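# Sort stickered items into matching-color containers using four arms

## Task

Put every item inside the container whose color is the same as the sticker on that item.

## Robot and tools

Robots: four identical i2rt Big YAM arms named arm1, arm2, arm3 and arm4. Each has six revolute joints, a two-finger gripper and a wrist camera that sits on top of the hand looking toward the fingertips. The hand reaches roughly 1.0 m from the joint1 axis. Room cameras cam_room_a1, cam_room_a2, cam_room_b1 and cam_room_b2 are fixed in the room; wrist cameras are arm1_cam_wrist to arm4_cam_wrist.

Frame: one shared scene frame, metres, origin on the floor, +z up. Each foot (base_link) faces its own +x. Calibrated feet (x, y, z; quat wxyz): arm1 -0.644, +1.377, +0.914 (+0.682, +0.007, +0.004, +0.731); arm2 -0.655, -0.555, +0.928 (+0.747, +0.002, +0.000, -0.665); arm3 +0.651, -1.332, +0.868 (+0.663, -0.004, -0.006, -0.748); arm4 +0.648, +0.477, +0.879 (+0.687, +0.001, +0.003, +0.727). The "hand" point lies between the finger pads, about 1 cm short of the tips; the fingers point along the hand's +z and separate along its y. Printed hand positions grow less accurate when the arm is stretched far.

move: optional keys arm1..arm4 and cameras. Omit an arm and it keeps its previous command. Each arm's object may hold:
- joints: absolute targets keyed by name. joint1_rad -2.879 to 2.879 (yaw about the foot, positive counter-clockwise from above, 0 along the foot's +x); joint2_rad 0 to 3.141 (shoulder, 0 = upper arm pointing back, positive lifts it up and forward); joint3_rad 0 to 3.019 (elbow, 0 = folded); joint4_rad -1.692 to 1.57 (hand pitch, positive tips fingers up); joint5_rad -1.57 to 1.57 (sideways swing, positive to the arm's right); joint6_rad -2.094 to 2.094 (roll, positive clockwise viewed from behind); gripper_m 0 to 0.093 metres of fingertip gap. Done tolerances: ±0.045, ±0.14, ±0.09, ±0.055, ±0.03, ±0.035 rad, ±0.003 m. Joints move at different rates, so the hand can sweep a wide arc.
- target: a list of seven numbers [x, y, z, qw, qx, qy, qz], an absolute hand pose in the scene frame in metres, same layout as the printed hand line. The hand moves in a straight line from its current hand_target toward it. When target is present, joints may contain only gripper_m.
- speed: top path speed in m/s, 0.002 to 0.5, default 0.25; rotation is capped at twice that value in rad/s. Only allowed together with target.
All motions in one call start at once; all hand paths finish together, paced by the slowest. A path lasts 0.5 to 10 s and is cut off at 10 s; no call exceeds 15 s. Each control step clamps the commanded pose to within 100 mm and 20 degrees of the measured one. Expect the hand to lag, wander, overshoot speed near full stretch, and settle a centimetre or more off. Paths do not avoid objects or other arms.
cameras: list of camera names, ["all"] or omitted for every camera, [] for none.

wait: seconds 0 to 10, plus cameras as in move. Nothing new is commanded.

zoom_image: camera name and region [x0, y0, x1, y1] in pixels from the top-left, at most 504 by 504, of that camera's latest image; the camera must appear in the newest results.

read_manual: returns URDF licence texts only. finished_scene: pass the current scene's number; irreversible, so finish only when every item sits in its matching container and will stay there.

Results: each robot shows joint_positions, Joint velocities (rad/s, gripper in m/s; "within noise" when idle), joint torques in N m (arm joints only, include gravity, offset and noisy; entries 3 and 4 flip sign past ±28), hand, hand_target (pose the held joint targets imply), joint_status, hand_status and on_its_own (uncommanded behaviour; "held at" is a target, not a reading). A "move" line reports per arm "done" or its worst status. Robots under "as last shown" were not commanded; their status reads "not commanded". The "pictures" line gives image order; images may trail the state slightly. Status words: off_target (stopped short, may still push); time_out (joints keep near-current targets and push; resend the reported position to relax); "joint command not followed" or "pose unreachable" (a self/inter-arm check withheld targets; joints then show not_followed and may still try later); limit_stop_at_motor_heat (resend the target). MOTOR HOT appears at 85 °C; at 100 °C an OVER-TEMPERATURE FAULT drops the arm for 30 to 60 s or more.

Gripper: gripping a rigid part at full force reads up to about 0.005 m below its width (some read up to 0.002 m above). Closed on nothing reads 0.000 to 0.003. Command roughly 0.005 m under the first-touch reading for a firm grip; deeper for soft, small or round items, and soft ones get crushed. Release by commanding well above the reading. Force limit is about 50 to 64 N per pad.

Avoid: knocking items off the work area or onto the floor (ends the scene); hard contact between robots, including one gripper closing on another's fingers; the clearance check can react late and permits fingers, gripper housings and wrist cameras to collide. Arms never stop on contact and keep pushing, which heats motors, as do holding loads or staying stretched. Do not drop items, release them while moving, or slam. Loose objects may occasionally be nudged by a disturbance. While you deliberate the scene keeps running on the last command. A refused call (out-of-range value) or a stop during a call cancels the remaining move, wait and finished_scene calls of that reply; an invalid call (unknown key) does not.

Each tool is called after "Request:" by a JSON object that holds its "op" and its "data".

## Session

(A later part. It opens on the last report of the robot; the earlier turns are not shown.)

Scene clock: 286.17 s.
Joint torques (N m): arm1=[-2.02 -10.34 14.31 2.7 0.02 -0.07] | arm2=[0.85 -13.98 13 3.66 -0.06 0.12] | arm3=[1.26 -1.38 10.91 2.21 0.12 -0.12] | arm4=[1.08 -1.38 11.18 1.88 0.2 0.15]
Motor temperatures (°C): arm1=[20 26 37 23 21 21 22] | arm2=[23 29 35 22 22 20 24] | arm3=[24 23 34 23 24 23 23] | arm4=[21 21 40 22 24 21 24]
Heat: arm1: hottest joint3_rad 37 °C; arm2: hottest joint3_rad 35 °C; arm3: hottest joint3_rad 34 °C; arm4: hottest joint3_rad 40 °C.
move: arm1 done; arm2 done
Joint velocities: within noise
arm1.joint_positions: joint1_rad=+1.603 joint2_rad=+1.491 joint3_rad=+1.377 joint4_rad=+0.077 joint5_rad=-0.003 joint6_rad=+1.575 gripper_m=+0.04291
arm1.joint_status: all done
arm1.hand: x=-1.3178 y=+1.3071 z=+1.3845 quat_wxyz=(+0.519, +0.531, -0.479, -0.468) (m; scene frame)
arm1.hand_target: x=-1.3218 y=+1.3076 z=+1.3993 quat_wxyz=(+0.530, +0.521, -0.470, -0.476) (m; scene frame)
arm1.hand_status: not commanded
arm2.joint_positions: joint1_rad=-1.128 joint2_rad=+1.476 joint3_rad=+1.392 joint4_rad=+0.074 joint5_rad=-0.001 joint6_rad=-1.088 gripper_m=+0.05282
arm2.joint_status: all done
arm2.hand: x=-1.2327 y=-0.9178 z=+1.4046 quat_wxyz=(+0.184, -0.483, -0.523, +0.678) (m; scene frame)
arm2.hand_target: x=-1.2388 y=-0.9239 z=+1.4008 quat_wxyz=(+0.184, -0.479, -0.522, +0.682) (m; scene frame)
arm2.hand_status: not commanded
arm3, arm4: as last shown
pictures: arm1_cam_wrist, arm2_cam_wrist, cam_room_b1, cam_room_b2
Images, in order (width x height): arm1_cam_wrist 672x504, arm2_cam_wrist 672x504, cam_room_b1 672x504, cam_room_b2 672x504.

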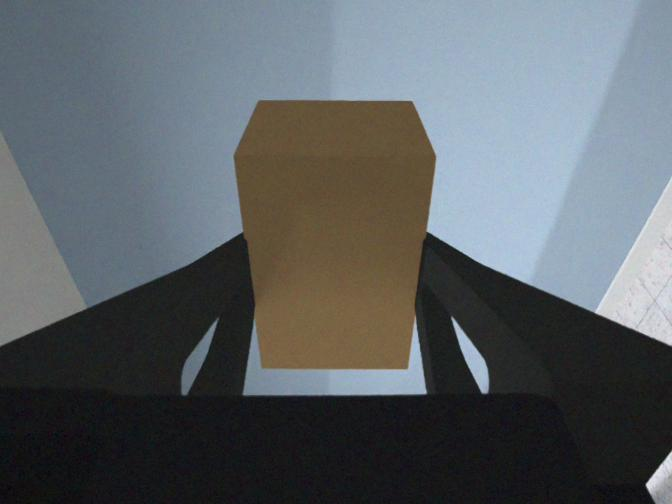

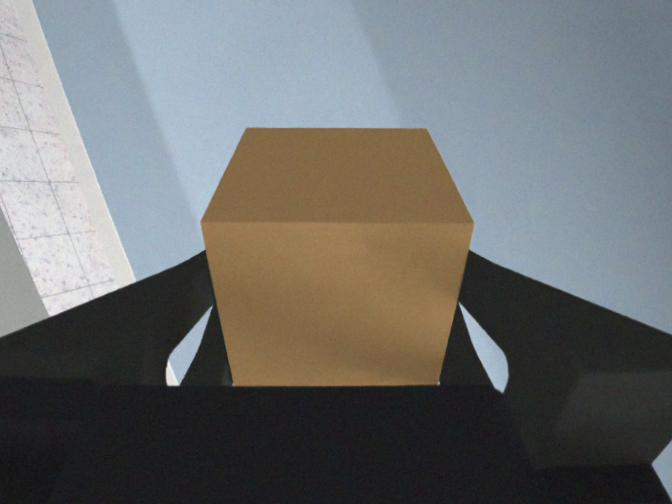

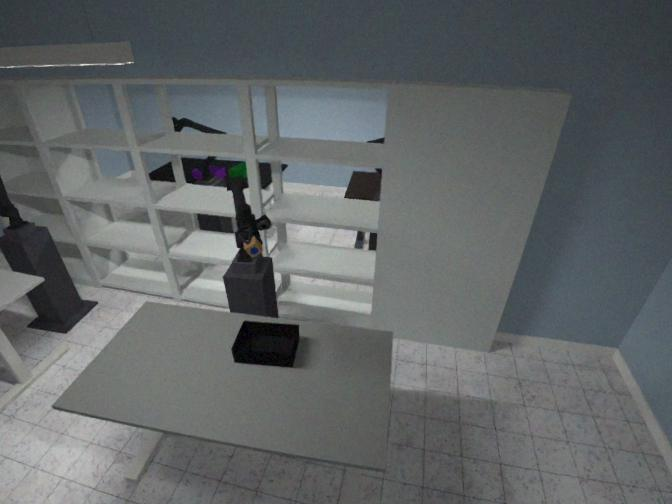

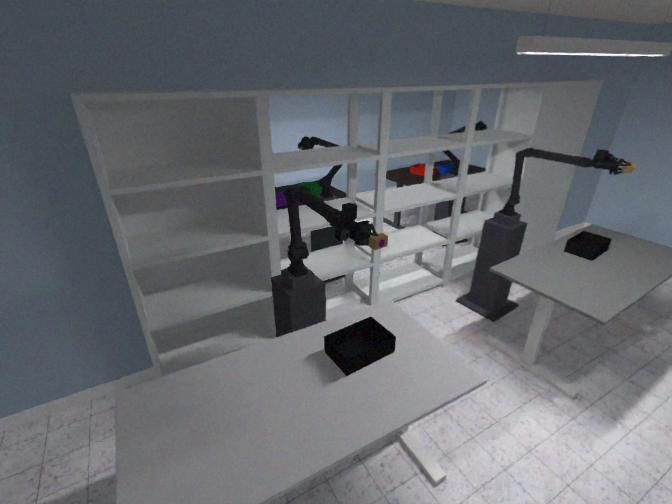

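Request:
{"op": "move", "data": {"arm1": {"joints": {"joint2_rad": 0.75, "joint3_rad": 1.0, "joint4_rad": -0.9}}, "arm2": {"joints": {"joint2_rad": 0.75, "joint3_rad": 1.0, "joint4_rad": -0.9}}, "cameras": ["cam_room_b1", "cam_room_b2"]}}

Request:
{"op": "move", "data": {"arm1": {"joints": {"joint6_rad": 0, "joint5_rad": 0, "joint1_rad": 0.5}}, "arm2": {"joints": {"joint6_rad": 0, "joint5_rad": 0, "joint1_rad": -0.2}}, "cameras": ["cam_room_b1", "cam_room_b2"]}}

Scene clock: 309.67 s.
Joint torques (N m): arm1=[-2.2 1.03 12.04 1.28 0.03 -0.03] | arm2=[1.03 -3.08 11.08 1.87 -0.13 0.11] | arm3=[1.26 -1.44 10.96 2.25 0.1 -0.12] | arm4=[0.91 -1.67 11.17 1.8 0.24 0.21]
Motor temperatures (°C): arm1=[20 26 38 23 21 21 22] | arm2=[23 28 37 23 22 20 24] | arm3=[24 23 34 23 24 23 23] | arm4=[21 21 41 22 24 21 24]
Heat: arm1: hottest joint3_rad 38 °C; arm2: hottest joint3_rad 37 °C; arm3: hottest joint3_rad 34 °C; arm4: hottest joint3_rad 41 °C.
move: arm1 done; arm2 done
Joint velocities: within noise
arm1.joint_positions: joint1_rad=+1.603 joint2_rad=+0.745 joint3_rad=+0.994 joint4_rad=-0.893 joint5_rad=-0.003 joint6_rad=+1.575 gripper_m=+0.04291
arm1.joint_status: all done
arm1.hand: x=-0.9923 y=+1.3403 z=+1.3032 quat_wxyz=(+0.337, +0.661, -0.598, -0.304) (m; scene frame)
arm1.hand_target: x=-0.9928 y=+1.3407 z=+1.3034 quat_wxyz=(+0.335, +0.661, -0.600, -0.302) (m; scene frame)
arm1.hand_status: not commanded
arm2.joint_positions: joint1_rad=-1.128 joint2_rad=+0.743 joint3_rad=+1.008 joint4_rad=-0.889 joint5_rad=-0.001 joint6_rad=-1.088 gripper_m=+0.05282
arm2.joint_status: all done
arm2.hand: x=-0.9585 y=-0.7459 z=+1.3202 quat_wxyz=(+0.119, -0.605, -0.654, +0.439) (m; scene frame)
arm2.hand_target: x=-0.9578 y=-0.7467 z=+1.3109 quat_wxyz=(+0.116, -0.607, -0.660, +0.427) (m; scene frame)
arm2.hand_status: not commanded
arm3, arm4: as last shown
pictures: cam_room_b1, cam_room_b2
Images, in order (width x height): cam_room_b1 672x504, cam_room_b2 672x504.

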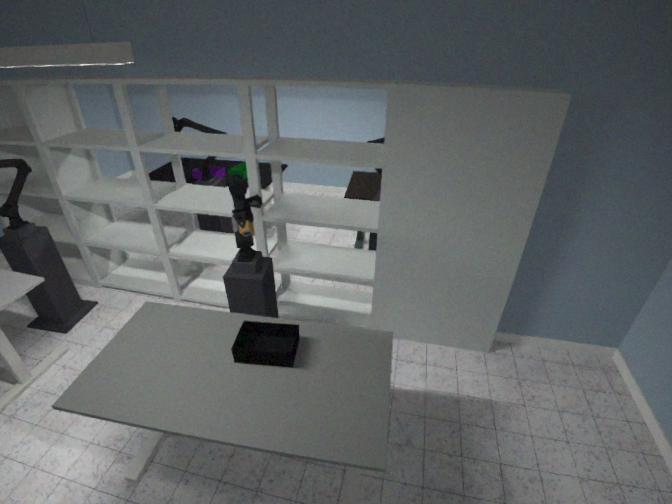

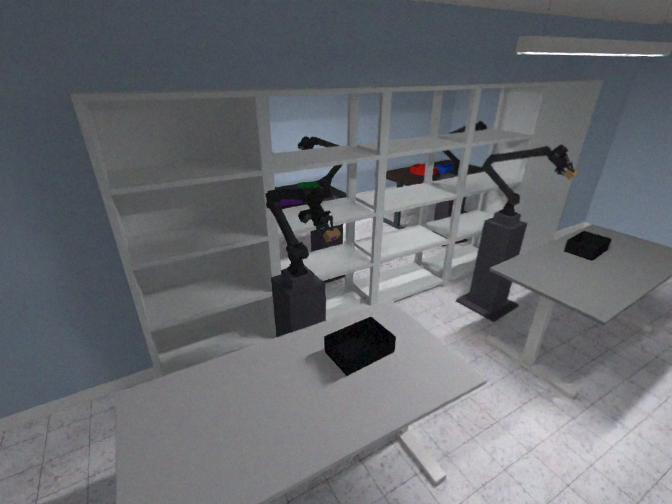

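Scene clock: 311.33 s.
Joint torques (N m): arm1=[-2.14 0.03 12.21 1.36 -0.04 -0.07] | arm2=[0.91 -3.19 11.11 1.91 0.03 0.21] | arm3=[1.26 -1.44 10.93 2.21 0.11 -0.13] | arm4=[0.32 -2.14 11.21 1.83 0.21 0.18]
Motor temperatures (°C): arm1=[20 26 37 23 21 21 22] | arm2=[23 28 37 22 22 20 24] | arm3=[24 23 34 23 24 23 23] | arm4=[21 21 41 22 24 21 24]
Heat: arm1: hottest joint3_rad 37 °C; arm2: hottest joint3_rad 37 °C; arm3: hottest joint3_rad 34 °C; arm4: hottest joint3_rad 41 °C.
move: arm1 done; arm2 done
Joint velocities: within noise
arm1.joint_positions: joint1_rad=+0.505 joint2_rad=+0.745 joint3_rad=+0.994 joint4_rad=-0.893 joint5_rad=+0.001 joint6_rad=+0.009 gripper_m=+0.04293
arm1.joint_status: all done
arm1.hand: x=-0.8306 y=+1.6760 z=+1.3015 quat_wxyz=(-0.210, +0.780, -0.432, -0.400) (m; scene frame)
arm1.hand_target: x=-0.8295 y=+1.6772 z=+1.3017 quat_wxyz=(-0.211, +0.782, -0.432, -0.396) (m; scene frame)
arm1.hand_status: not commanded
arm2.joint_positions: joint1_rad=-0.203 joint2_rad=+0.743 joint3_rad=+1.008 joint4_rad=-0.889 joint5_rad=-0.001 joint6_rad=-0.015 gripper_m=+0.05282
arm2.joint_status: all done
arm2.hand: x=-0.6867 y=-0.9123 z=+1.3201 quat_wxyz=(-0.306, -0.652, -0.607, +0.336) (m; scene frame)
arm2.hand_target: x=-0.6858 y=-0.9122 z=+1.3109 quat_wxyz=(-0.300, -0.660, -0.607, +0.325) (m; scene frame)
arm2.hand_status: not commanded
arm3, arm4: as last shown
pictures: cam_room_b1, cam_room_b2
Images, in order (width x height): cam_room_b1 672x504, cam_room_b2 672x504.

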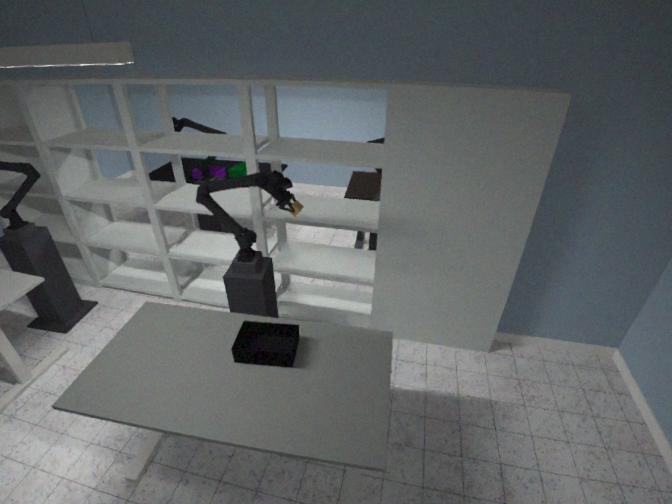

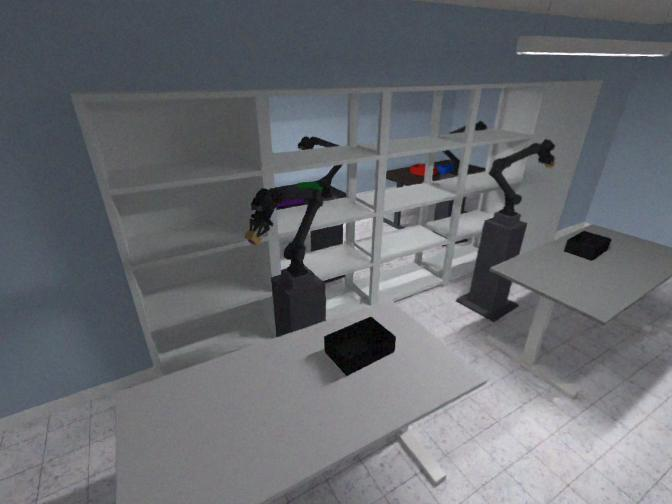

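Request:
{"op": "move", "data": {"arm1": {"joints": {"joint4_rad": -1.1, "joint1_rad": -0.9}}, "arm2": {"joints": {"joint4_rad": -1.1, "joint1_rad": 0.5}}, "cameras": ["cam_room_b1", "cam_room_b2"]}}

Request:
{"op": "move", "data": {"arm1": {"joints": {"joint1_rad": -2.227}}, "arm2": {"joints": {"joint1_rad": 0.979}}, "cameras": ["cam_room_b1", "cam_room_b2", "arm1_cam_wrist", "arm2_cam_wrist"]}}

Scene clock: 319.17 s.
Joint torques (N m): arm1=[-2.02 0.21 11.96 1.18 -0.04 -0.02] | arm2=[1.03 -2.84 10.91 1.62 -0.02 0.19] | arm3=[1.38 -1.26 10.89 2.21 0.11 -0.12] | arm4=[1.14 -2.08 11.37 1.81 0.17 0.17]
Motor temperatures (°C): arm1=[20 25 37 23 21 21 22] | arm2=[23 27 36 22 22 20 24] | arm3=[24 23 34 23 24 23 23] | arm4=[21 21 41 22 24 21 24]
Heat: arm1: hottest joint3_rad 37 °C; arm2: hottest joint3_rad 36 °C; arm3: hottest joint3_rad 34 °C; arm4: hottest joint3_rad 41 °C.
move: arm1 done; arm2 done
Joint velocities: within noise
arm1.joint_positions: joint1_rad=-0.895 joint2_rad=+0.745 joint3_rad=+0.994 joint4_rad=-1.093 joint5_rad=+0.002 joint6_rad=+0.006 gripper_m=+0.04293
arm1.joint_status: all done
arm1.hand: x=-0.4001 y=+1.5949 z=+1.2586 quat_wxyz=(-0.325, +0.336, -0.874, -0.133) (m; scene frame)
arm1.hand_target: x=-0.3991 y=+1.5940 z=+1.2589 quat_wxyz=(-0.322, +0.337, -0.875, -0.131) (m; scene frame)
arm1.hand_status: not commanded
arm2.joint_positions: joint1_rad=+0.497 joint2_rad=+0.743 joint3_rad=+1.008 joint4_rad=-1.089 joint5_rad=+0.000 joint6_rad=-0.013 gripper_m=+0.05283
arm2.joint_status: all done
arm2.hand: x=-0.4692 y=-0.8221 z=+1.2841 quat_wxyz=(-0.323, -0.424, -0.829, +0.169) (m; scene frame)
arm2.hand_target: x=-0.4690 y=-0.8205 z=+1.2757 quat_wxyz=(-0.313, -0.430, -0.831, +0.160) (m; scene frame)
arm2.hand_status: not commanded
arm3, arm4: as last shown
pictures: cam_room_b1, cam_room_b2
Images, in order (width x height): cam_room_b1 672x504, cam_room_b2 672x504.

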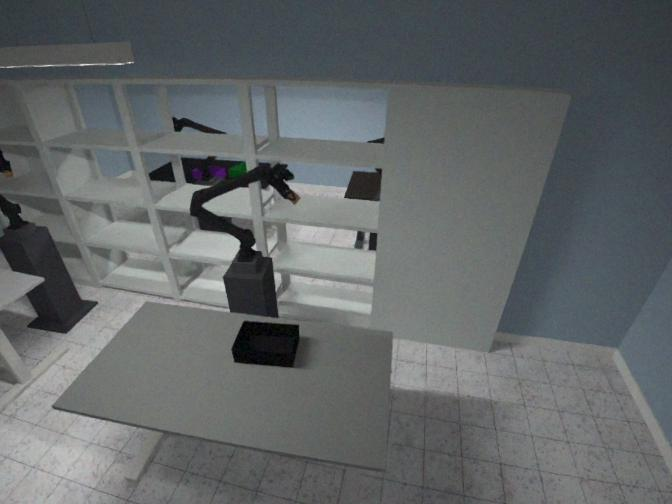

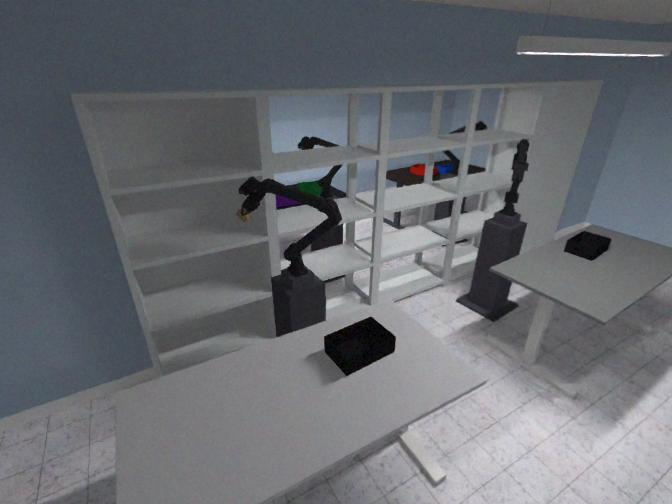

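Scene clock: 320.83 s.
Joint torques (N m): arm1=[-2.2 -0.15 12.04 1.24 -0.01 -0.02] | arm2=[0.91 -2.84 10.91 1.65 -0.01 0.2] | arm3=[1.38 -1.44 10.92 2.19 0.11 -0.12] | arm4=[0.91 -1.73 11.37 1.74 0.21 0.18]
Motor temperatures (°C): arm1=[20 25 37 23 21 21 22] | arm2=[23 27 36 22 22 20 24] | arm3=[24 23 34 23 24 23 23] | arm4=[21 21 41 22 24 21 24]
Heat: arm1: hottest joint3_rad 37 °C; arm2: hottest joint3_rad 36 °C; arm3: hottest joint3_rad 34 °C; arm4: hottest joint3_rad 41 °C.
move: arm1 done; arm2 done
Joint velocities: within noise
arm1.joint_positions: joint1_rad=-2.222 joint2_rad=+0.745 joint3_rad=+0.994 joint4_rad=-1.093 joint5_rad=+0.002 joint6_rad=+0.006 gripper_m=+0.04294
arm1.joint_status: all done
arm1.hand: x=-0.3688 y=+1.1979 z=+1.2570 quat_wxyz=(-0.333, -0.271, -0.897, +0.103) (m; scene frame)
arm1.hand_target: x=-0.3694 y=+1.1968 z=+1.2574 quat_wxyz=(-0.330, -0.271, -0.898, +0.103) (m; scene frame)
arm1.hand_status: not commanded
arm2.joint_positions: joint1_rad=+0.976 joint2_rad=+0.743 joint3_rad=+1.008 joint4_rad=-1.089 joint5_rad=+0.000 joint6_rad=-0.013 gripper_m=+0.05284
arm2.joint_status: all done
arm2.hand: x=-0.3677 y=-0.7062 z=+1.2847 quat_wxyz=(-0.355, -0.215, -0.906, +0.087) (m; scene frame)
arm2.hand_target: x=-0.3683 y=-0.7047 z=+1.2763 quat_wxyz=(-0.343, -0.221, -0.909, +0.081) (m; scene frame)
arm2.hand_status: not commanded
arm3, arm4: as last shown
pictures: arm1_cam_wrist, arm2_cam_wrist, cam_room_b1, cam_room_b2
Images, in order (width x height): arm1_cam_wrist 672x504, arm2_cam_wrist 672x504, cam_room_b1 672x504, cam_room_b2 672x504.

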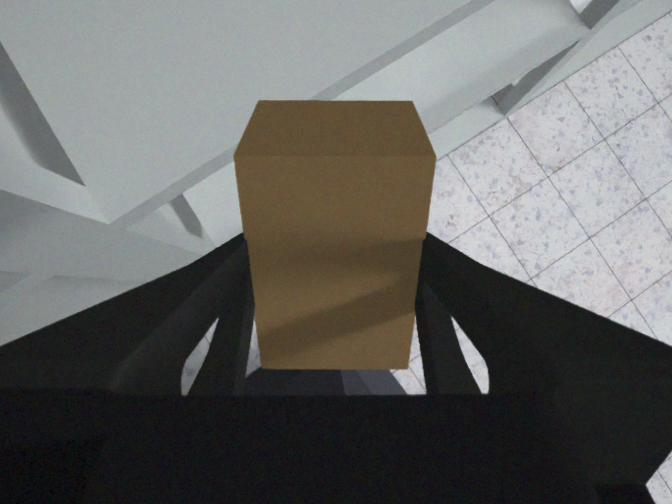

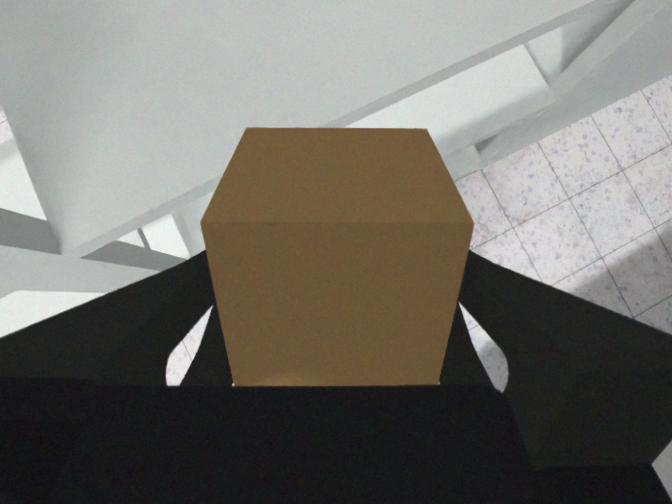

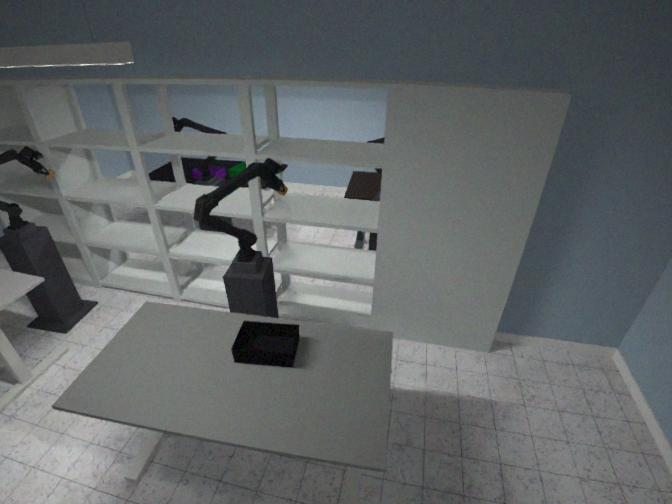

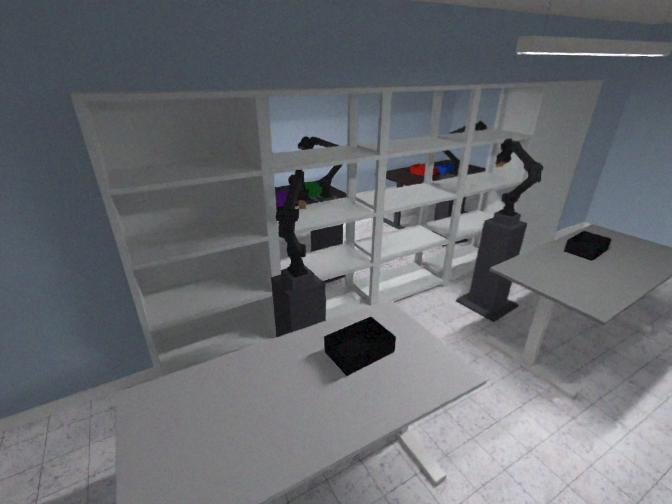

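Request:
{"op": "move", "data": {"arm1": {"target": [-0.285, 1.119, 1.17, 0, 0.2894, 0.9572, 0], "speed": 0.12}, "arm2": {"target": [-0.290, -0.791, 1.17, 0, 0.236, 0.9718, 0], "speed": 0.12}, "cameras": ["cam_room_b1", "cam_room_b2", "arm1_cam_wrist", "arm2_cam_wrist"]}}

Scene clock: 331.13 s.
Joint torques (N m): arm1=[-2.14 -8.47 16.18 0.01 0.09 -0.03] | arm2=[-0.09 -12.28 15.73 0.12 0.14 -0.07] | arm3=[1.26 -1.26 10.95 2.18 0.11 -0.11] | arm4=[1.03 -1.55 11.23 1.77 0.2 0.15]
Motor temperatures (°C): arm1=[20 25 38 23 21 21 22] | arm2=[23 27 36 22 22 20 24] | arm3=[24 23 34 23 24 23 23] | arm4=[21 21 41 22 24 21 24]
Heat: arm1: hottest joint3_rad 38 °C; arm2: hottest joint3_rad 36 °C; arm3: hottest joint3_rad 34 °C; arm4: hottest joint3_rad 41 °C.
move: arm1 off_target; arm2 off_target
Joint velocities: within noise
arm1.joint_positions: joint1_rad=-2.258 joint2_rad=+1.466 joint3_rad=+1.390 joint4_rad=-1.530 joint5_rad=-0.008 joint6_rad=-0.035 gripper_m=+0.04294
arm1.joint_status: not commanded
arm1.hand: x=-0.2955 y=+1.1329 z=+1.1479 quat_wxyz=(+0.023, -0.288, -0.957, -0.008) (m; scene frame)
arm1.hand_target: x=-0.2862 y=+1.1198 z=+1.1699 quat_wxyz=(+0.000, -0.289, -0.957, +0.000) (m; scene frame)
arm1.hand_status: off_target (0.028 m and 2.8 deg from the pose sent, 0.144 m and 40.8 deg at the start)
arm2.joint_positions: joint1_rad=+0.895 joint2_rad=+1.457 joint3_rad=+1.340 joint4_rad=-1.488 joint5_rad=+0.000 joint6_rad=-0.077 gripper_m=+0.05284
arm2.joint_status: not commanded
arm2.hand: x=-0.3020 y=-0.7779 z=+1.1526 quat_wxyz=(+0.015, -0.239, -0.971, -0.007) (m; scene frame)
arm2.hand_target: x=-0.2909 y=-0.7905 z=+1.1699 quat_wxyz=(+0.000, -0.236, -0.972, +0.000) (m; scene frame)
arm2.hand_status: off_target (0.025 m and 1.9 deg from the pose sent, 0.162 m and 42.8 deg at the start)
arm3, arm4: as last shown
pictures: arm1_cam_wrist, arm2_cam_wrist, cam_room_b1, cam_room_b2
Images, in order (width x height): arm1_cam_wrist 672x504, arm2_cam_wrist 672x504, cam_room_b1 672x504, cam_room_b2 672x504.

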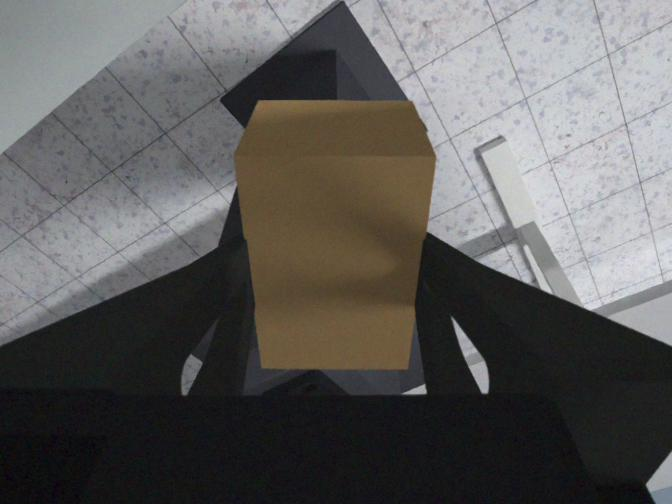

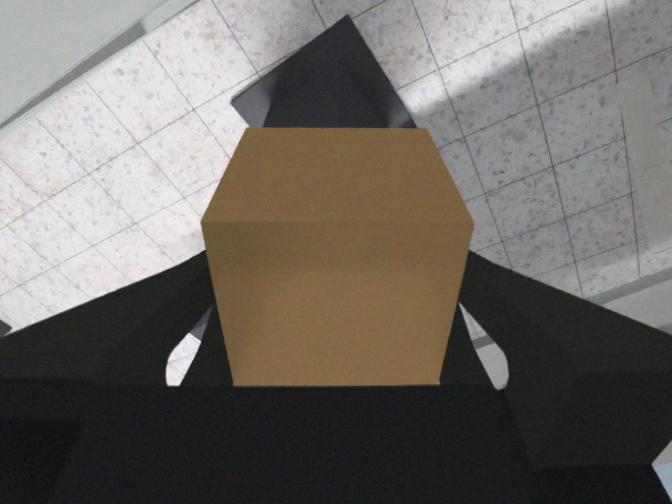

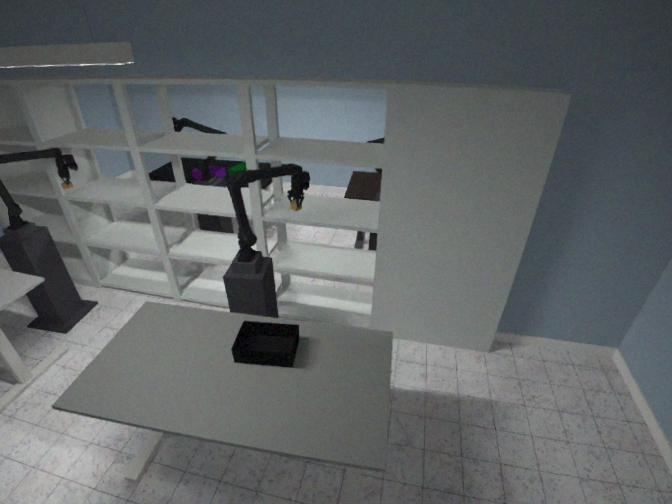

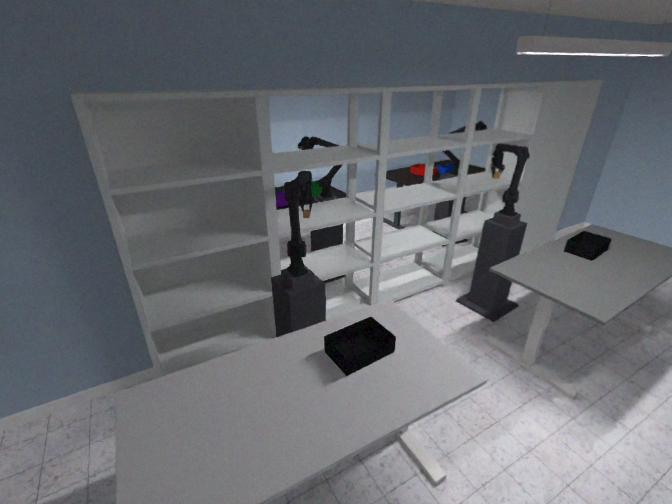

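Request:
{"op": "move", "data": {"arm1": {"target": [-0.15, 1.02, 1.115, 0, 0.2894, 0.9572, 0], "speed": 0.1}, "arm2": {"target": [-0.155, -0.894, 1.115, 0, 0.236, 0.9718, 0], "speed": 0.1}, "cameras": ["cam_room_b1", "cam_room_b2"]}}

Request:
{"op": "move", "data": {"arm1": {"target": [-0.042, 0.938, 1.10, 0, 0.2894, 0.9572, 0], "speed": 0.1}, "arm2": {"target": [-0.05, -0.967, 1.10, 0, 0.236, 0.9718, 0], "speed": 0.1}, "cameras": ["cam_room_b1", "cam_room_b2", "arm1_cam_wrist", "arm2_cam_wrist"]}}

Scene clock: 339.57 s.
Joint torques (N m): arm1=[-3.25 -15.56 16.31 -0.05 0.1 -0.03] | arm2=[0.03 -18.96 15.76 0.13 0.1 -0.09] | arm3=[1.26 -1.44 10.86 2.21 0.11 -0.13] | arm4=[0.85 -1.9 11.21 1.87 0.22 0.18]
Motor temperatures (°C): arm1=[20 25 39 23 21 21 22] | arm2=[23 27 37 22 22 20 24] | arm3=[24 23 34 23 24 23 23] | arm4=[21 21 41 22 24 21 24]
Heat: arm1: hottest joint3_rad 39 °C; arm2: hottest joint3_rad 37 °C; arm3: hottest joint3_rad 34 °C; arm4: hottest joint3_rad 41 °C.
move: arm1 off_target; arm2 off_target
Joint velocities: within noise
arm1.joint_positions: joint1_rad=-2.258 joint2_rad=+1.926 joint3_rad=+1.856 joint4_rad=-1.532 joint5_rad=-0.008 joint6_rad=-0.035 gripper_m=+0.04294
arm1.joint_status: not commanded
arm1.hand: x=-0.1592 y=+1.0354 z=+1.0952 quat_wxyz=(+0.021, -0.288, -0.957, -0.008) (m; scene frame)
arm1.hand_target: x=-0.1512 y=+1.0208 z=+1.1150 quat_wxyz=(+0.000, -0.289, -0.957, +0.000) (m; scene frame)
arm1.hand_status: off_target (0.027 m and 2.6 deg from the pose sent, 0.187 m and 2.8 deg at the start)
arm2.joint_positions: joint1_rad=+0.871 joint2_rad=+1.914 joint3_rad=+1.807 joint4_rad=-1.487 joint5_rad=+0.001 joint6_rad=-0.101 gripper_m=+0.05284
arm2.joint_status: not commanded
arm2.hand: x=-0.1656 y=-0.8796 z=+1.1054 quat_wxyz=(+0.011, -0.239, -0.971, -0.005) (m; scene frame)
arm2.hand_target: x=-0.1560 y=-0.8936 z=+1.1149 quat_wxyz=(-0.001, -0.236, -0.972, +0.000) (m; scene frame)
arm2.hand_status: off_target (0.020 m and 1.4 deg from the pose sent, 0.191 m and 1.9 deg at the start)
arm3.joint_positions: joint1_rad=-0.202 joint2_rad=+0.699 joint3_rad=+1.083 joint4_rad=-1.116 joint5_rad=-0.002 joint6_rad=+0.007 gripper_m=+0.09396
arm3.joint_status: not commanded
arm3.hand: x=+0.5513 y=-1.6226 z=+1.2764 quat_wxyz=(-0.245, -0.741, -0.529, +0.332) (m; scene frame)
arm3.hand_target: x=+0.5499 y=-1.6253 z=+1.2881 quat_wxyz=(-0.252, -0.734, -0.527, +0.345) (m; scene frame)
arm3.hand_status: not commanded
arm4.joint_positions: joint1_rad=+0.128 joint2_rad=+0.698 joint3_rad=+1.068 joint4_rad=-1.119 joint5_rad=-0.003 joint6_rad=-0.013 gripper_m=+0.09396
arm4.joint_status: not commanded
arm4.hand: x=+0.5925 y=+0.7850 z=+1.2752 quat_wxyz=(-0.254, +0.709, -0.582, -0.307) (m; scene frame)
arm4.hand_target: x=+0.5924 y=+0.7894 z=+1.2951 quat_wxyz=(-0.267, +0.697, -0.581, -0.325) (m; scene frame)
arm4.hand_status: not commanded
pictures: cam_room_b1, cam_room_b2
Images, in order (width x height): cam_room_b1 672x504, cam_room_b2 672x504.

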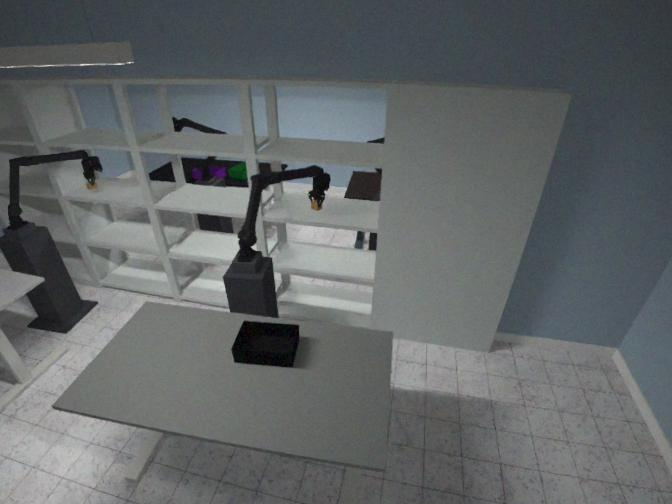

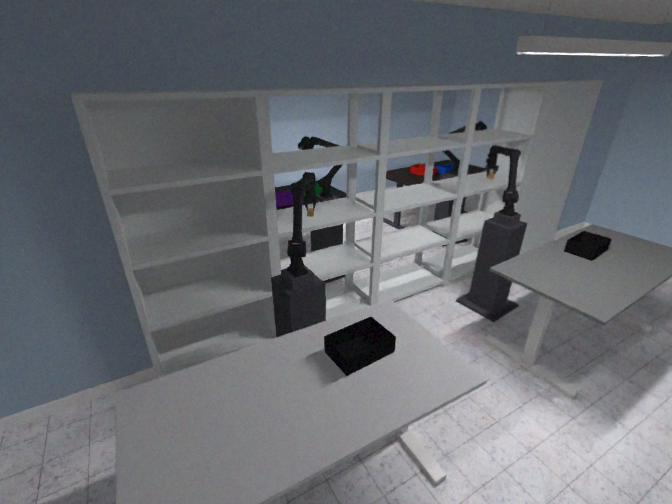

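Scene clock: 341.63 s.
Joint torques (N m): arm1=[-3.43 -20.54 16.28 0.32 0.06 -0.04] | arm2=[-0.09 -23.65 15.87 0.32 0.07 -0.07] | arm3=[1.26 -1.44 10.91 2.22 0.11 -0.12] | arm4=[1.03 -1.9 11.28 1.87 0.22 0.18]
Motor temperatures (°C): arm1=[20 25 39 23 21 21 22] | arm2=[23 27 38 22 22 20 24] | arm3=[24 23 34 23 24 23 23] | arm4=[21 21 41 22 24 21 24]
Heat: arm1: hottest joint3_rad 39 °C; arm2: hottest joint3_rad 38 °C; arm3: hottest joint3_rad 34 °C; arm4: hottest joint3_rad 41 °C.
move: arm1 off_target; arm2 off_target
Joint velocities: within noise
arm1.joint_positions: joint1_rad=-2.261 joint2_rad=+2.356 joint3_rad=+2.549 joint4_rad=-1.687 joint5_rad=-0.008 joint6_rad=-0.037 gripper_m=+0.04294
arm1.joint_status: not commanded
arm1.hand: x=-0.0462 y=+0.9515 z=+1.0824 quat_wxyz=(-0.030, -0.288, -0.957, +0.010) (m; scene frame)
arm1.hand_target: x=-0.0436 y=+0.9390 z=+1.0997 quat_wxyz=(-0.051, -0.289, -0.956, +0.018) (m; scene frame)
arm1.hand_status: off_target (0.023 m and 3.6 deg from the pose sent, 0.152 m and 2.6 deg at the start; a joint's target at an end of its range on 35 of 62 steps)
arm2.joint_positions: joint1_rad=+0.869 joint2_rad=+2.326 joint3_rad=+2.475 joint4_rad=-1.670 joint5_rad=+0.001 joint6_rad=-0.104 gripper_m=+0.05284
arm2.joint_status: not commanded
arm2.hand: x=-0.0550 y=-0.9544 z=+1.0987 quat_wxyz=(-0.023, -0.238, -0.971, +0.007) (m; scene frame)
arm2.hand_target: x=-0.0510 y=-0.9662 z=+1.0996 quat_wxyz=(-0.031, -0.236, -0.971, +0.011) (m; scene frame)
arm2.hand_status: off_target (0.014 m and 2.8 deg from the pose sent, 0.145 m and 1.4 deg at the start; a joint's target at an end of its range on 29 of 62 steps)
arm3, arm4: as last shown
pictures: arm1_cam_wrist, arm2_cam_wrist, cam_room_b1, cam_room_b2
Images, in order (width x height): arm1_cam_wrist 672x504, arm2_cam_wrist 672x504, cam_room_b1 672x504, cam_room_b2 672x504.

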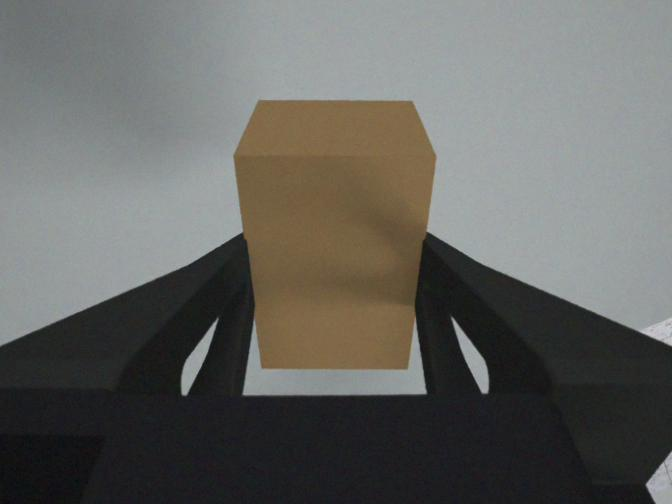

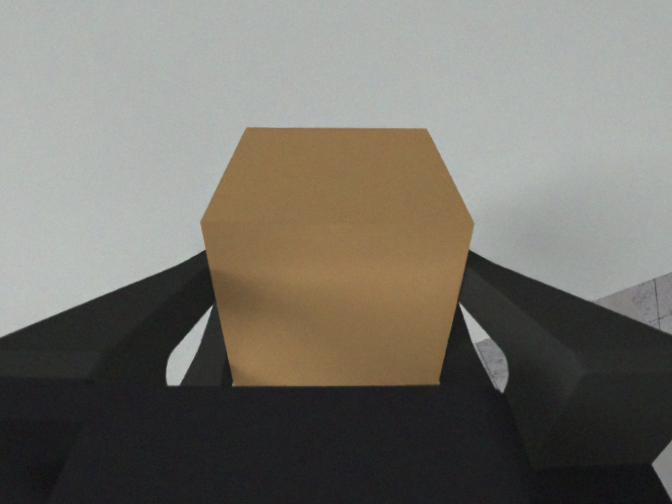

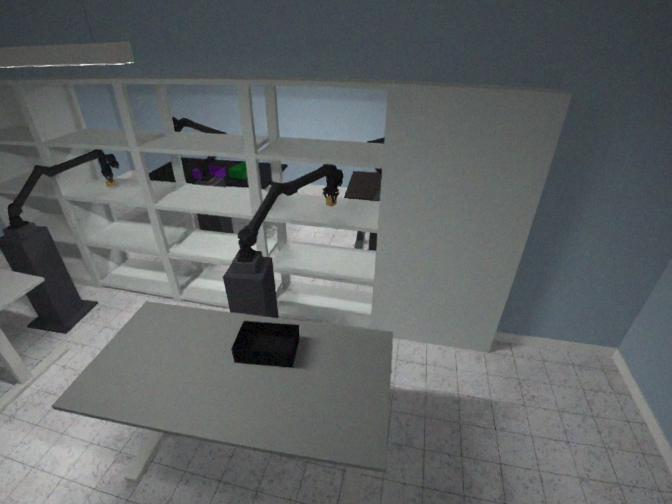

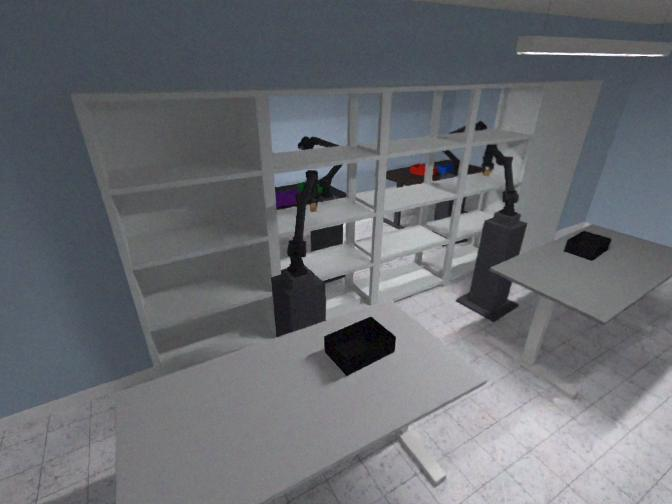

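Request:
{"op": "move", "data": {"arm1": {"target": [-0.05, 0.940, 1.065, 0, 0.2894, 0.9572, 0], "speed": 0.06}, "arm2": {"target": [-0.058, -0.967, 1.065, 0, 0.236, 0.9718, 0], "speed": 0.06}, "cameras": ["arm1_cam_wrist", "arm2_cam_wrist"]}}

Scene clock: 347.20 s.
Joint torques (N m): arm1=[-3.02 -20.42 12.44 0.2 0.02 0] | arm2=[-0.09 -23.94 13.01 0.21 0.08 -0.07] | arm3=[1.26 -1.49 10.91 2.24 0.11 -0.12] | arm4=[0.73 -1.32 11.14 1.89 0.2 0.16]
Motor temperatures (°C): arm1=[20 26 40 23 21 21 22] | arm2=[23 27 39 22 22 20 25] | arm3=[24 23 34 23 24 23 23] | arm4=[21 21 41 22 24 21 24]
Heat: arm1: hottest joint3_rad 40 °C; arm2: hottest joint3_rad 39 °C; arm3: hottest joint3_rad 34 °C; arm4: hottest joint3_rad 41 °C.
move: arm1 off_target; arm2 off_target
Joint velocities: within noise
arm1.joint_positions: joint1_rad=-2.265 joint2_rad=+2.378 joint3_rad=+2.549 joint4_rad=-1.687 joint5_rad=-0.008 joint6_rad=-0.042 gripper_m=+0.04294
arm1.joint_status: not commanded
arm1.hand: x=-0.0473 y=+0.9488 z=+1.0665 quat_wxyz=(-0.019, -0.288, -0.958, +0.006) (m; scene frame)
arm1.hand_target: x=-0.0506 y=+0.9403 z=+1.0647 quat_wxyz=(-0.019, -0.289, -0.957, +0.007) (m; scene frame)
arm1.hand_status: off_target (0.009 m and 2.3 deg from the pose sent, 0.021 m and 3.6 deg at the start; a joint's target at an end of its range on 39 of 42 steps)
arm2.joint_positions: joint1_rad=+0.862 joint2_rad=+2.355 joint3_rad=+2.475 joint4_rad=-1.670 joint5_rad=+0.001 joint6_rad=-0.110 gripper_m=+0.05284
arm2.joint_status: not commanded
arm2.hand: x=-0.0570 y=-0.9589 z=+1.0784 quat_wxyz=(-0.010, -0.239, -0.971, +0.002) (m; scene frame)
arm2.hand_target: x=-0.0584 y=-0.9667 z=+1.0651 quat_wxyz=(-0.001, -0.236, -0.972, +0.000) (m; scene frame)
arm2.hand_status: off_target (0.016 m and 1.2 deg from the pose sent, 0.036 m and 2.8 deg at the start; a joint's target at an end of its range on 12 of 42 steps)
arm3, arm4: as last shown
pictures: arm1_cam_wrist, arm2_cam_wrist
Images, in order (width x height): arm1_cam_wrist 672x504, arm2_cam_wrist 672x504.

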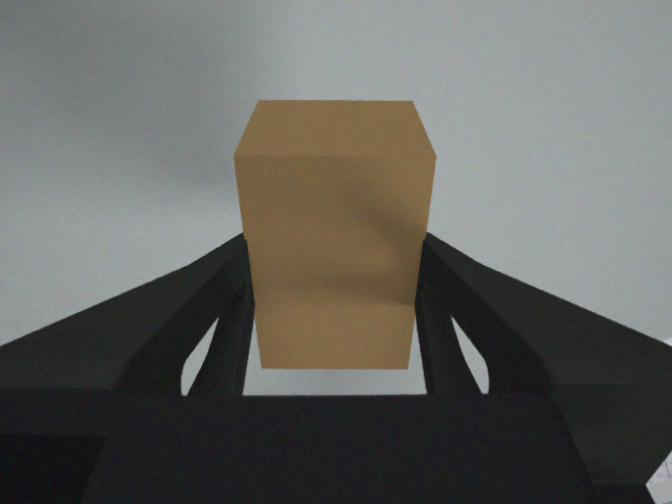

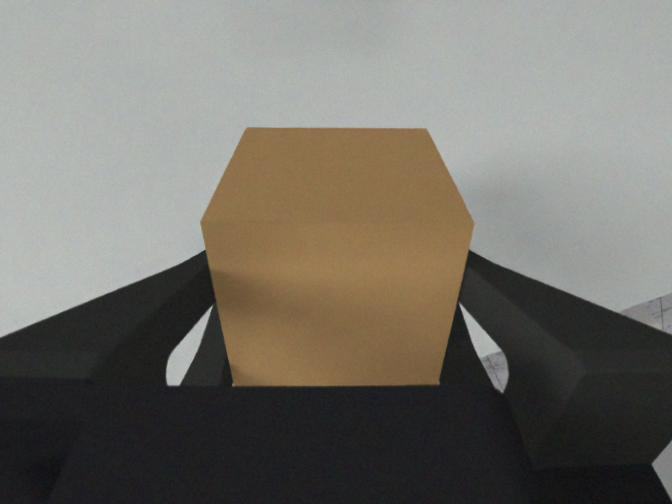

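Request:
{"op": "move", "data": {"arm1": {"target": [-0.054, 0.938, 1.042, 0, 0.2894, 0.9572, 0], "speed": 0.05}, "arm2": {"target": [-0.063, -0.970, 1.042, 0, 0.236, 0.9718, 0], "speed": 0.05}, "cameras": []}}

Request:
{"op": "move", "data": {"arm1": {"target": [-0.054, 0.938, 1.030, 0, 0.2894, 0.9572, 0], "speed": 0.05}, "arm2": {"target": [-0.063, -0.970, 1.026, 0, 0.236, 0.9718, 0], "speed": 0.05}, "cameras": ["arm1_cam_wrist", "arm2_cam_wrist"]}}

Scene clock: 351.93 s.
Joint torques (N m): arm1=[-3.19 -21.19 11.36 0.32 0.03 -0.03] | arm2=[0.15 -25.82 10.04 1.29 0.08 -0.07] | arm3=[1.38 -1.32 10.92 2.21 0.11 -0.12] | arm4=[0.62 -1.9 11.47 1.83 0.2 0.2]
Motor temperatures (°C): arm1=[20 26 39 23 21 21 22] | arm2=[23 28 39 22 22 20 25] | arm3=[24 23 34 23 24 23 23] | arm4=[21 21 41 22 24 21 24]
Heat: arm1: hottest joint3_rad 39 °C; arm2: hottest joint3_rad 39 °C; arm3: hottest joint3_rad 34 °C; arm4: hottest joint3_rad 41 °C.
move: arm1 done; arm2 off_target
Joint velocities: within noise
arm1.joint_positions: joint1_rad=-2.271 joint2_rad=+2.409 joint3_rad=+2.549 joint4_rad=-1.687 joint5_rad=-0.008 joint6_rad=-0.047 gripper_m=+0.04294
arm1.joint_status: not commanded
arm1.hand: x=-0.0497 y=+0.9448 z=+1.0448 quat_wxyz=(-0.005, -0.288, -0.958, +0.001) (m; scene frame)
arm1.hand_target: x=-0.0541 y=+0.9382 z=+1.0420 quat_wxyz=(-0.002, -0.289, -0.957, +0.001) (m; scene frame)
arm1.hand_status: done (0.009 m and 0.6 deg from the pose sent, 0.028 m and 2.3 deg at the start; a joint's target at an end of its range on 25 of 30 steps)
arm2.joint_positions: joint1_rad=+0.854 joint2_rad=+2.355 joint3_rad=+2.416 joint4_rad=-1.622 joint5_rad=+0.001 joint6_rad=-0.118 gripper_m=+0.05284
arm2.joint_status: not commanded
arm2.hand: x=-0.0607 y=-0.9634 z=+1.0561 quat_wxyz=(-0.005, -0.239, -0.971, +0.001) (m; scene frame)
arm2.hand_target: x=-0.0632 y=-0.9697 z=+1.0422 quat_wxyz=(+0.000, -0.236, -0.972, +0.000) (m; scene frame)
arm2.hand_status: off_target (0.016 m and 0.7 deg from the pose sent, 0.038 m and 1.2 deg at the start)
arm3, arm4: as last shown
pictures: none
No camera images: "cameras" was empty.

Scene clock: 352.90 s.
Joint torques (N m): arm1=[-3.6 -21.13 10.62 0.83 0.09 -0.06] | arm2=[0.15 -25.76 9.8 1.25 0.08 -0.08] | arm3=[1.26 -1.32 10.89 2.22 0.11 -0.12] | arm4=[0.38 -1.85 11.28 1.83 0.2 0.14]
Motor temperatures (°C): arm1=[20 26 39 23 21 21 22] | arm2=[23 28 39 22 22 20 25] | arm3=[24 23 34 23 24 23 23] | arm4=[21 21 41 22 24 21 24]
Heat: arm1: hottest joint3_rad 39 °C; arm2: hottest joint3_rad 39 °C; arm3: hottest joint3_rad 34 °C; arm4: hottest joint3_rad 41 °C.
move: arm1 done; arm2 off_target
Joint velocities: within noise
arm1.joint_positions: joint1_rad=-2.271 joint2_rad=+2.409 joint3_rad=+2.523 joint4_rad=-1.677 joint5_rad=-0.008 joint6_rad=-0.048 gripper_m=+0.04294
arm1.joint_status: not commanded
arm1.hand: x=-0.0520 y=+0.9464 z=+1.0348 quat_wxyz=(+0.003, -0.288, -0.958, -0.001) (m; scene frame)
arm1.hand_target: x=-0.0541 y=+0.9382 z=+1.0300 quat_wxyz=(+0.000, -0.289, -0.957, +0.000) (m; scene frame)
arm1.hand_status: done (0.010 m and 0.4 deg from the pose sent, 0.017 m and 0.6 deg at the start)
arm2.joint_positions: joint1_rad=+0.853 joint2_rad=+2.355 joint3_rad=+2.376 joint4_rad=-1.579 joint5_rad=+0.001 joint6_rad=-0.118 gripper_m=+0.05284
arm2.joint_status: not commanded
arm2.hand: x=-0.0598 y=-0.9642 z=+1.0407 quat_wxyz=(-0.006, -0.239, -0.971, +0.001) (m; scene frame)
arm2.hand_target: x=-0.0632 y=-0.9699 z=+1.0263 quat_wxyz=(+0.000, -0.236, -0.972, +0.000) (m; scene frame)
arm2.hand_status: off_target (0.016 m and 0.8 deg from the pose sent, 0.031 m and 0.7 deg at the start)
arm3, arm4: as last shown
pictures: arm1_cam_wrist, arm2_cam_wrist
Images, in order (width x height): arm1_cam_wrist 672x504, arm2_cam_wrist 672x504.

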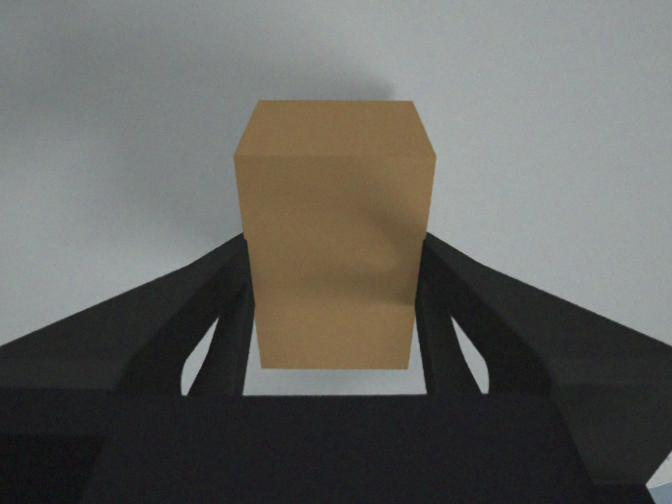

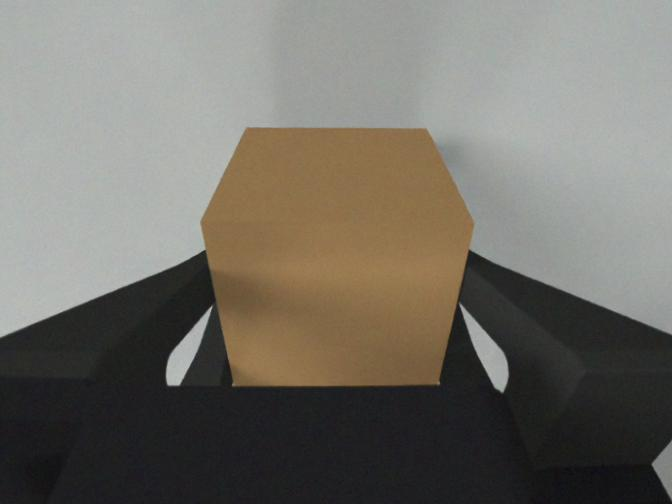

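Request:
{"op": "move", "data": {"arm1": {"target": [-0.055, 0.938, 1.020, 0, 0.2894, 0.9572, 0], "speed": 0.04}, "arm2": {"target": [-0.063, -0.970, 1.016, 0, 0.236, 0.9718, 0], "speed": 0.04}, "cameras": []}}

Request:
{"op": "move", "data": {"arm1": {"target": [-0.055, 0.938, 1.014, 0, 0.2894, 0.9572, 0], "speed": 0.04}, "arm2": {"target": [-0.063, -0.970, 1.010, 0, 0.236, 0.9718, 0], "speed": 0.04}, "cameras": ["arm1_cam_wrist", "arm2_cam_wrist"]}}

Scene clock: 358.30 s.
Joint torques (N m): arm1=[-2.73 -21.71 9.05 1.25 0.08 -0.02] | arm2=[0.15 -25.52 9.72 1.31 0.08 -0.07] | arm3=[1.32 -1.49 10.91 2.21 0.1 -0.12] | arm4=[1.08 -1.67 11.21 1.81 0.21 0.16]
Motor temperatures (°C): arm1=[20 26 39 23 21 21 23] | arm2=[23 28 38 22 22 20 25] | arm3=[24 23 34 23 24 23 23] | arm4=[21 21 41 22 24 21 24]
Heat: arm1: hottest joint3_rad 39 °C; arm2: hottest joint3_rad 38 °C; arm3: hottest joint3_rad 34 °C; arm4: hottest joint3_rad 41 °C.
move: arm1 off_target; arm2 off_target
Joint velocities: within noise
arm1.joint_positions: joint1_rad=-2.272 joint2_rad=+2.404 joint3_rad=+2.499 joint4_rad=-1.653 joint5_rad=-0.008 joint6_rad=-0.051 gripper_m=+0.04294
arm1.joint_status: not commanded
arm1.hand: x=-0.0516 y=+0.9457 z=+1.0288 quat_wxyz=(+0.001, -0.287, -0.958, -0.001) (m; scene frame)
arm1.hand_target: x=-0.0552 y=+0.9381 z=+1.0201 quat_wxyz=(+0.000, -0.289, -0.957, +0.000) (m; scene frame)
arm1.hand_status: off_target (0.012 m and 0.4 deg from the pose sent, 0.017 m and 0.4 deg at the start)
arm2.joint_positions: joint1_rad=+0.853 joint2_rad=+2.355 joint3_rad=+2.351 joint4_rad=-1.554 joint5_rad=+0.001 joint6_rad=-0.118 gripper_m=+0.05284
arm2.joint_status: not commanded
arm2.hand: x=-0.0595 y=-0.9644 z=+1.0314 quat_wxyz=(-0.007, -0.239, -0.971, +0.001) (m; scene frame)
arm2.hand_target: x=-0.0633 y=-0.9699 z=+1.0162 quat_wxyz=(+0.000, -0.236, -0.972, +0.000) (m; scene frame)
arm2.hand_status: off_target (0.017 m and 0.8 deg from the pose sent, 0.025 m and 0.8 deg at the start)
arm3, arm4: as last shown
pictures: none
No camera images: "cameras" was empty.

Scene clock: 359.27 s.
Joint torques (N m): arm1=[-2.73 -21.3 8.83 1.43 0.03 -0.02] | arm2=[0.09 -25.58 9.35 1.32 0.08 -0.08] | arm3=[1.32 -1.26 10.89 2.22 0.12 -0.12] | arm4=[1.08 -1.32 11.4 1.78 0.19 0.15]
Motor temperatures (°C): arm1=[20 26 39 23 21 21 23] | arm2=[23 28 38 22 22 20 25] | arm3=[24 23 34 23 24 23 23] | arm4=[21 21 41 22 24 21 24]
Heat: arm1: hottest joint3_rad 39 °C; arm2: hottest joint3_rad 38 °C; arm3: hottest joint3_rad 34 °C; arm4: hottest joint3_rad 41 °C.
move: arm1 off_target; arm2 off_target
Joint velocities: within noise
arm1.joint_positions: joint1_rad=-2.272 joint2_rad=+2.394 joint3_rad=+2.480 joint4_rad=-1.638 joint5_rad=-0.008 joint6_rad=-0.051 gripper_m=+0.04294
arm1.joint_status: not commanded
arm1.hand: x=-0.0516 y=+0.9457 z=+1.0286 quat_wxyz=(-0.002, -0.286, -0.958, +0.000) (m; scene frame)
arm1.hand_target: x=-0.0553 y=+0.9382 z=+1.0142 quat_wxyz=(+0.000, -0.289, -0.957, +0.000) (m; scene frame)
arm1.hand_status: off_target (0.017 m and 0.5 deg from the pose sent, 0.017 m and 0.3 deg at the start)
arm2.joint_positions: joint1_rad=+0.853 joint2_rad=+2.355 joint3_rad=+2.342 joint4_rad=-1.540 joint5_rad=+0.001 joint6_rad=-0.118 gripper_m=+0.05284
arm2.joint_status: not commanded
arm2.hand: x=-0.0586 y=-0.9650 z=+1.0279 quat_wxyz=(-0.009, -0.239, -0.971, +0.002) (m; scene frame)
arm2.hand_target: x=-0.0633 y=-0.9699 z=+1.0103 quat_wxyz=(+0.000, -0.236, -0.972, +0.000) (m; scene frame)
arm2.hand_status: off_target (0.019 m and 1.1 deg from the pose sent, 0.022 m and 0.8 deg at the start)
arm3, arm4: as last shown
pictures: arm1_cam_wrist, arm2_cam_wrist
Images, in order (width x height): arm1_cam_wrist 672x504, arm2_cam_wrist 672x504.

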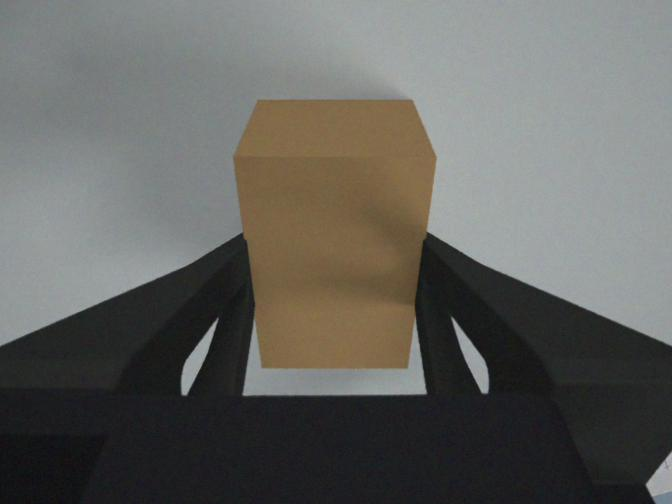

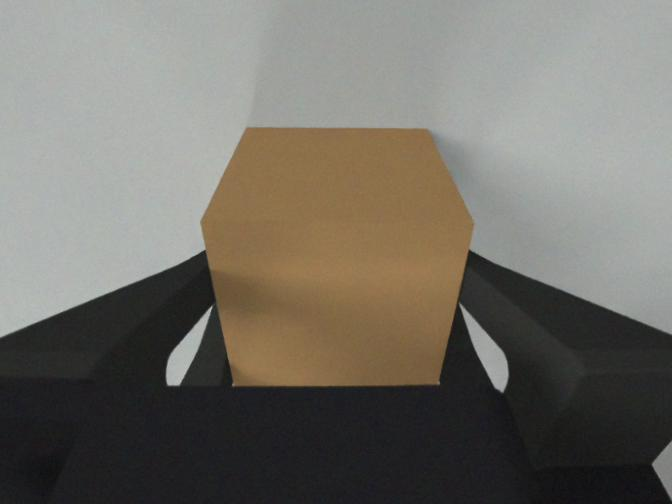

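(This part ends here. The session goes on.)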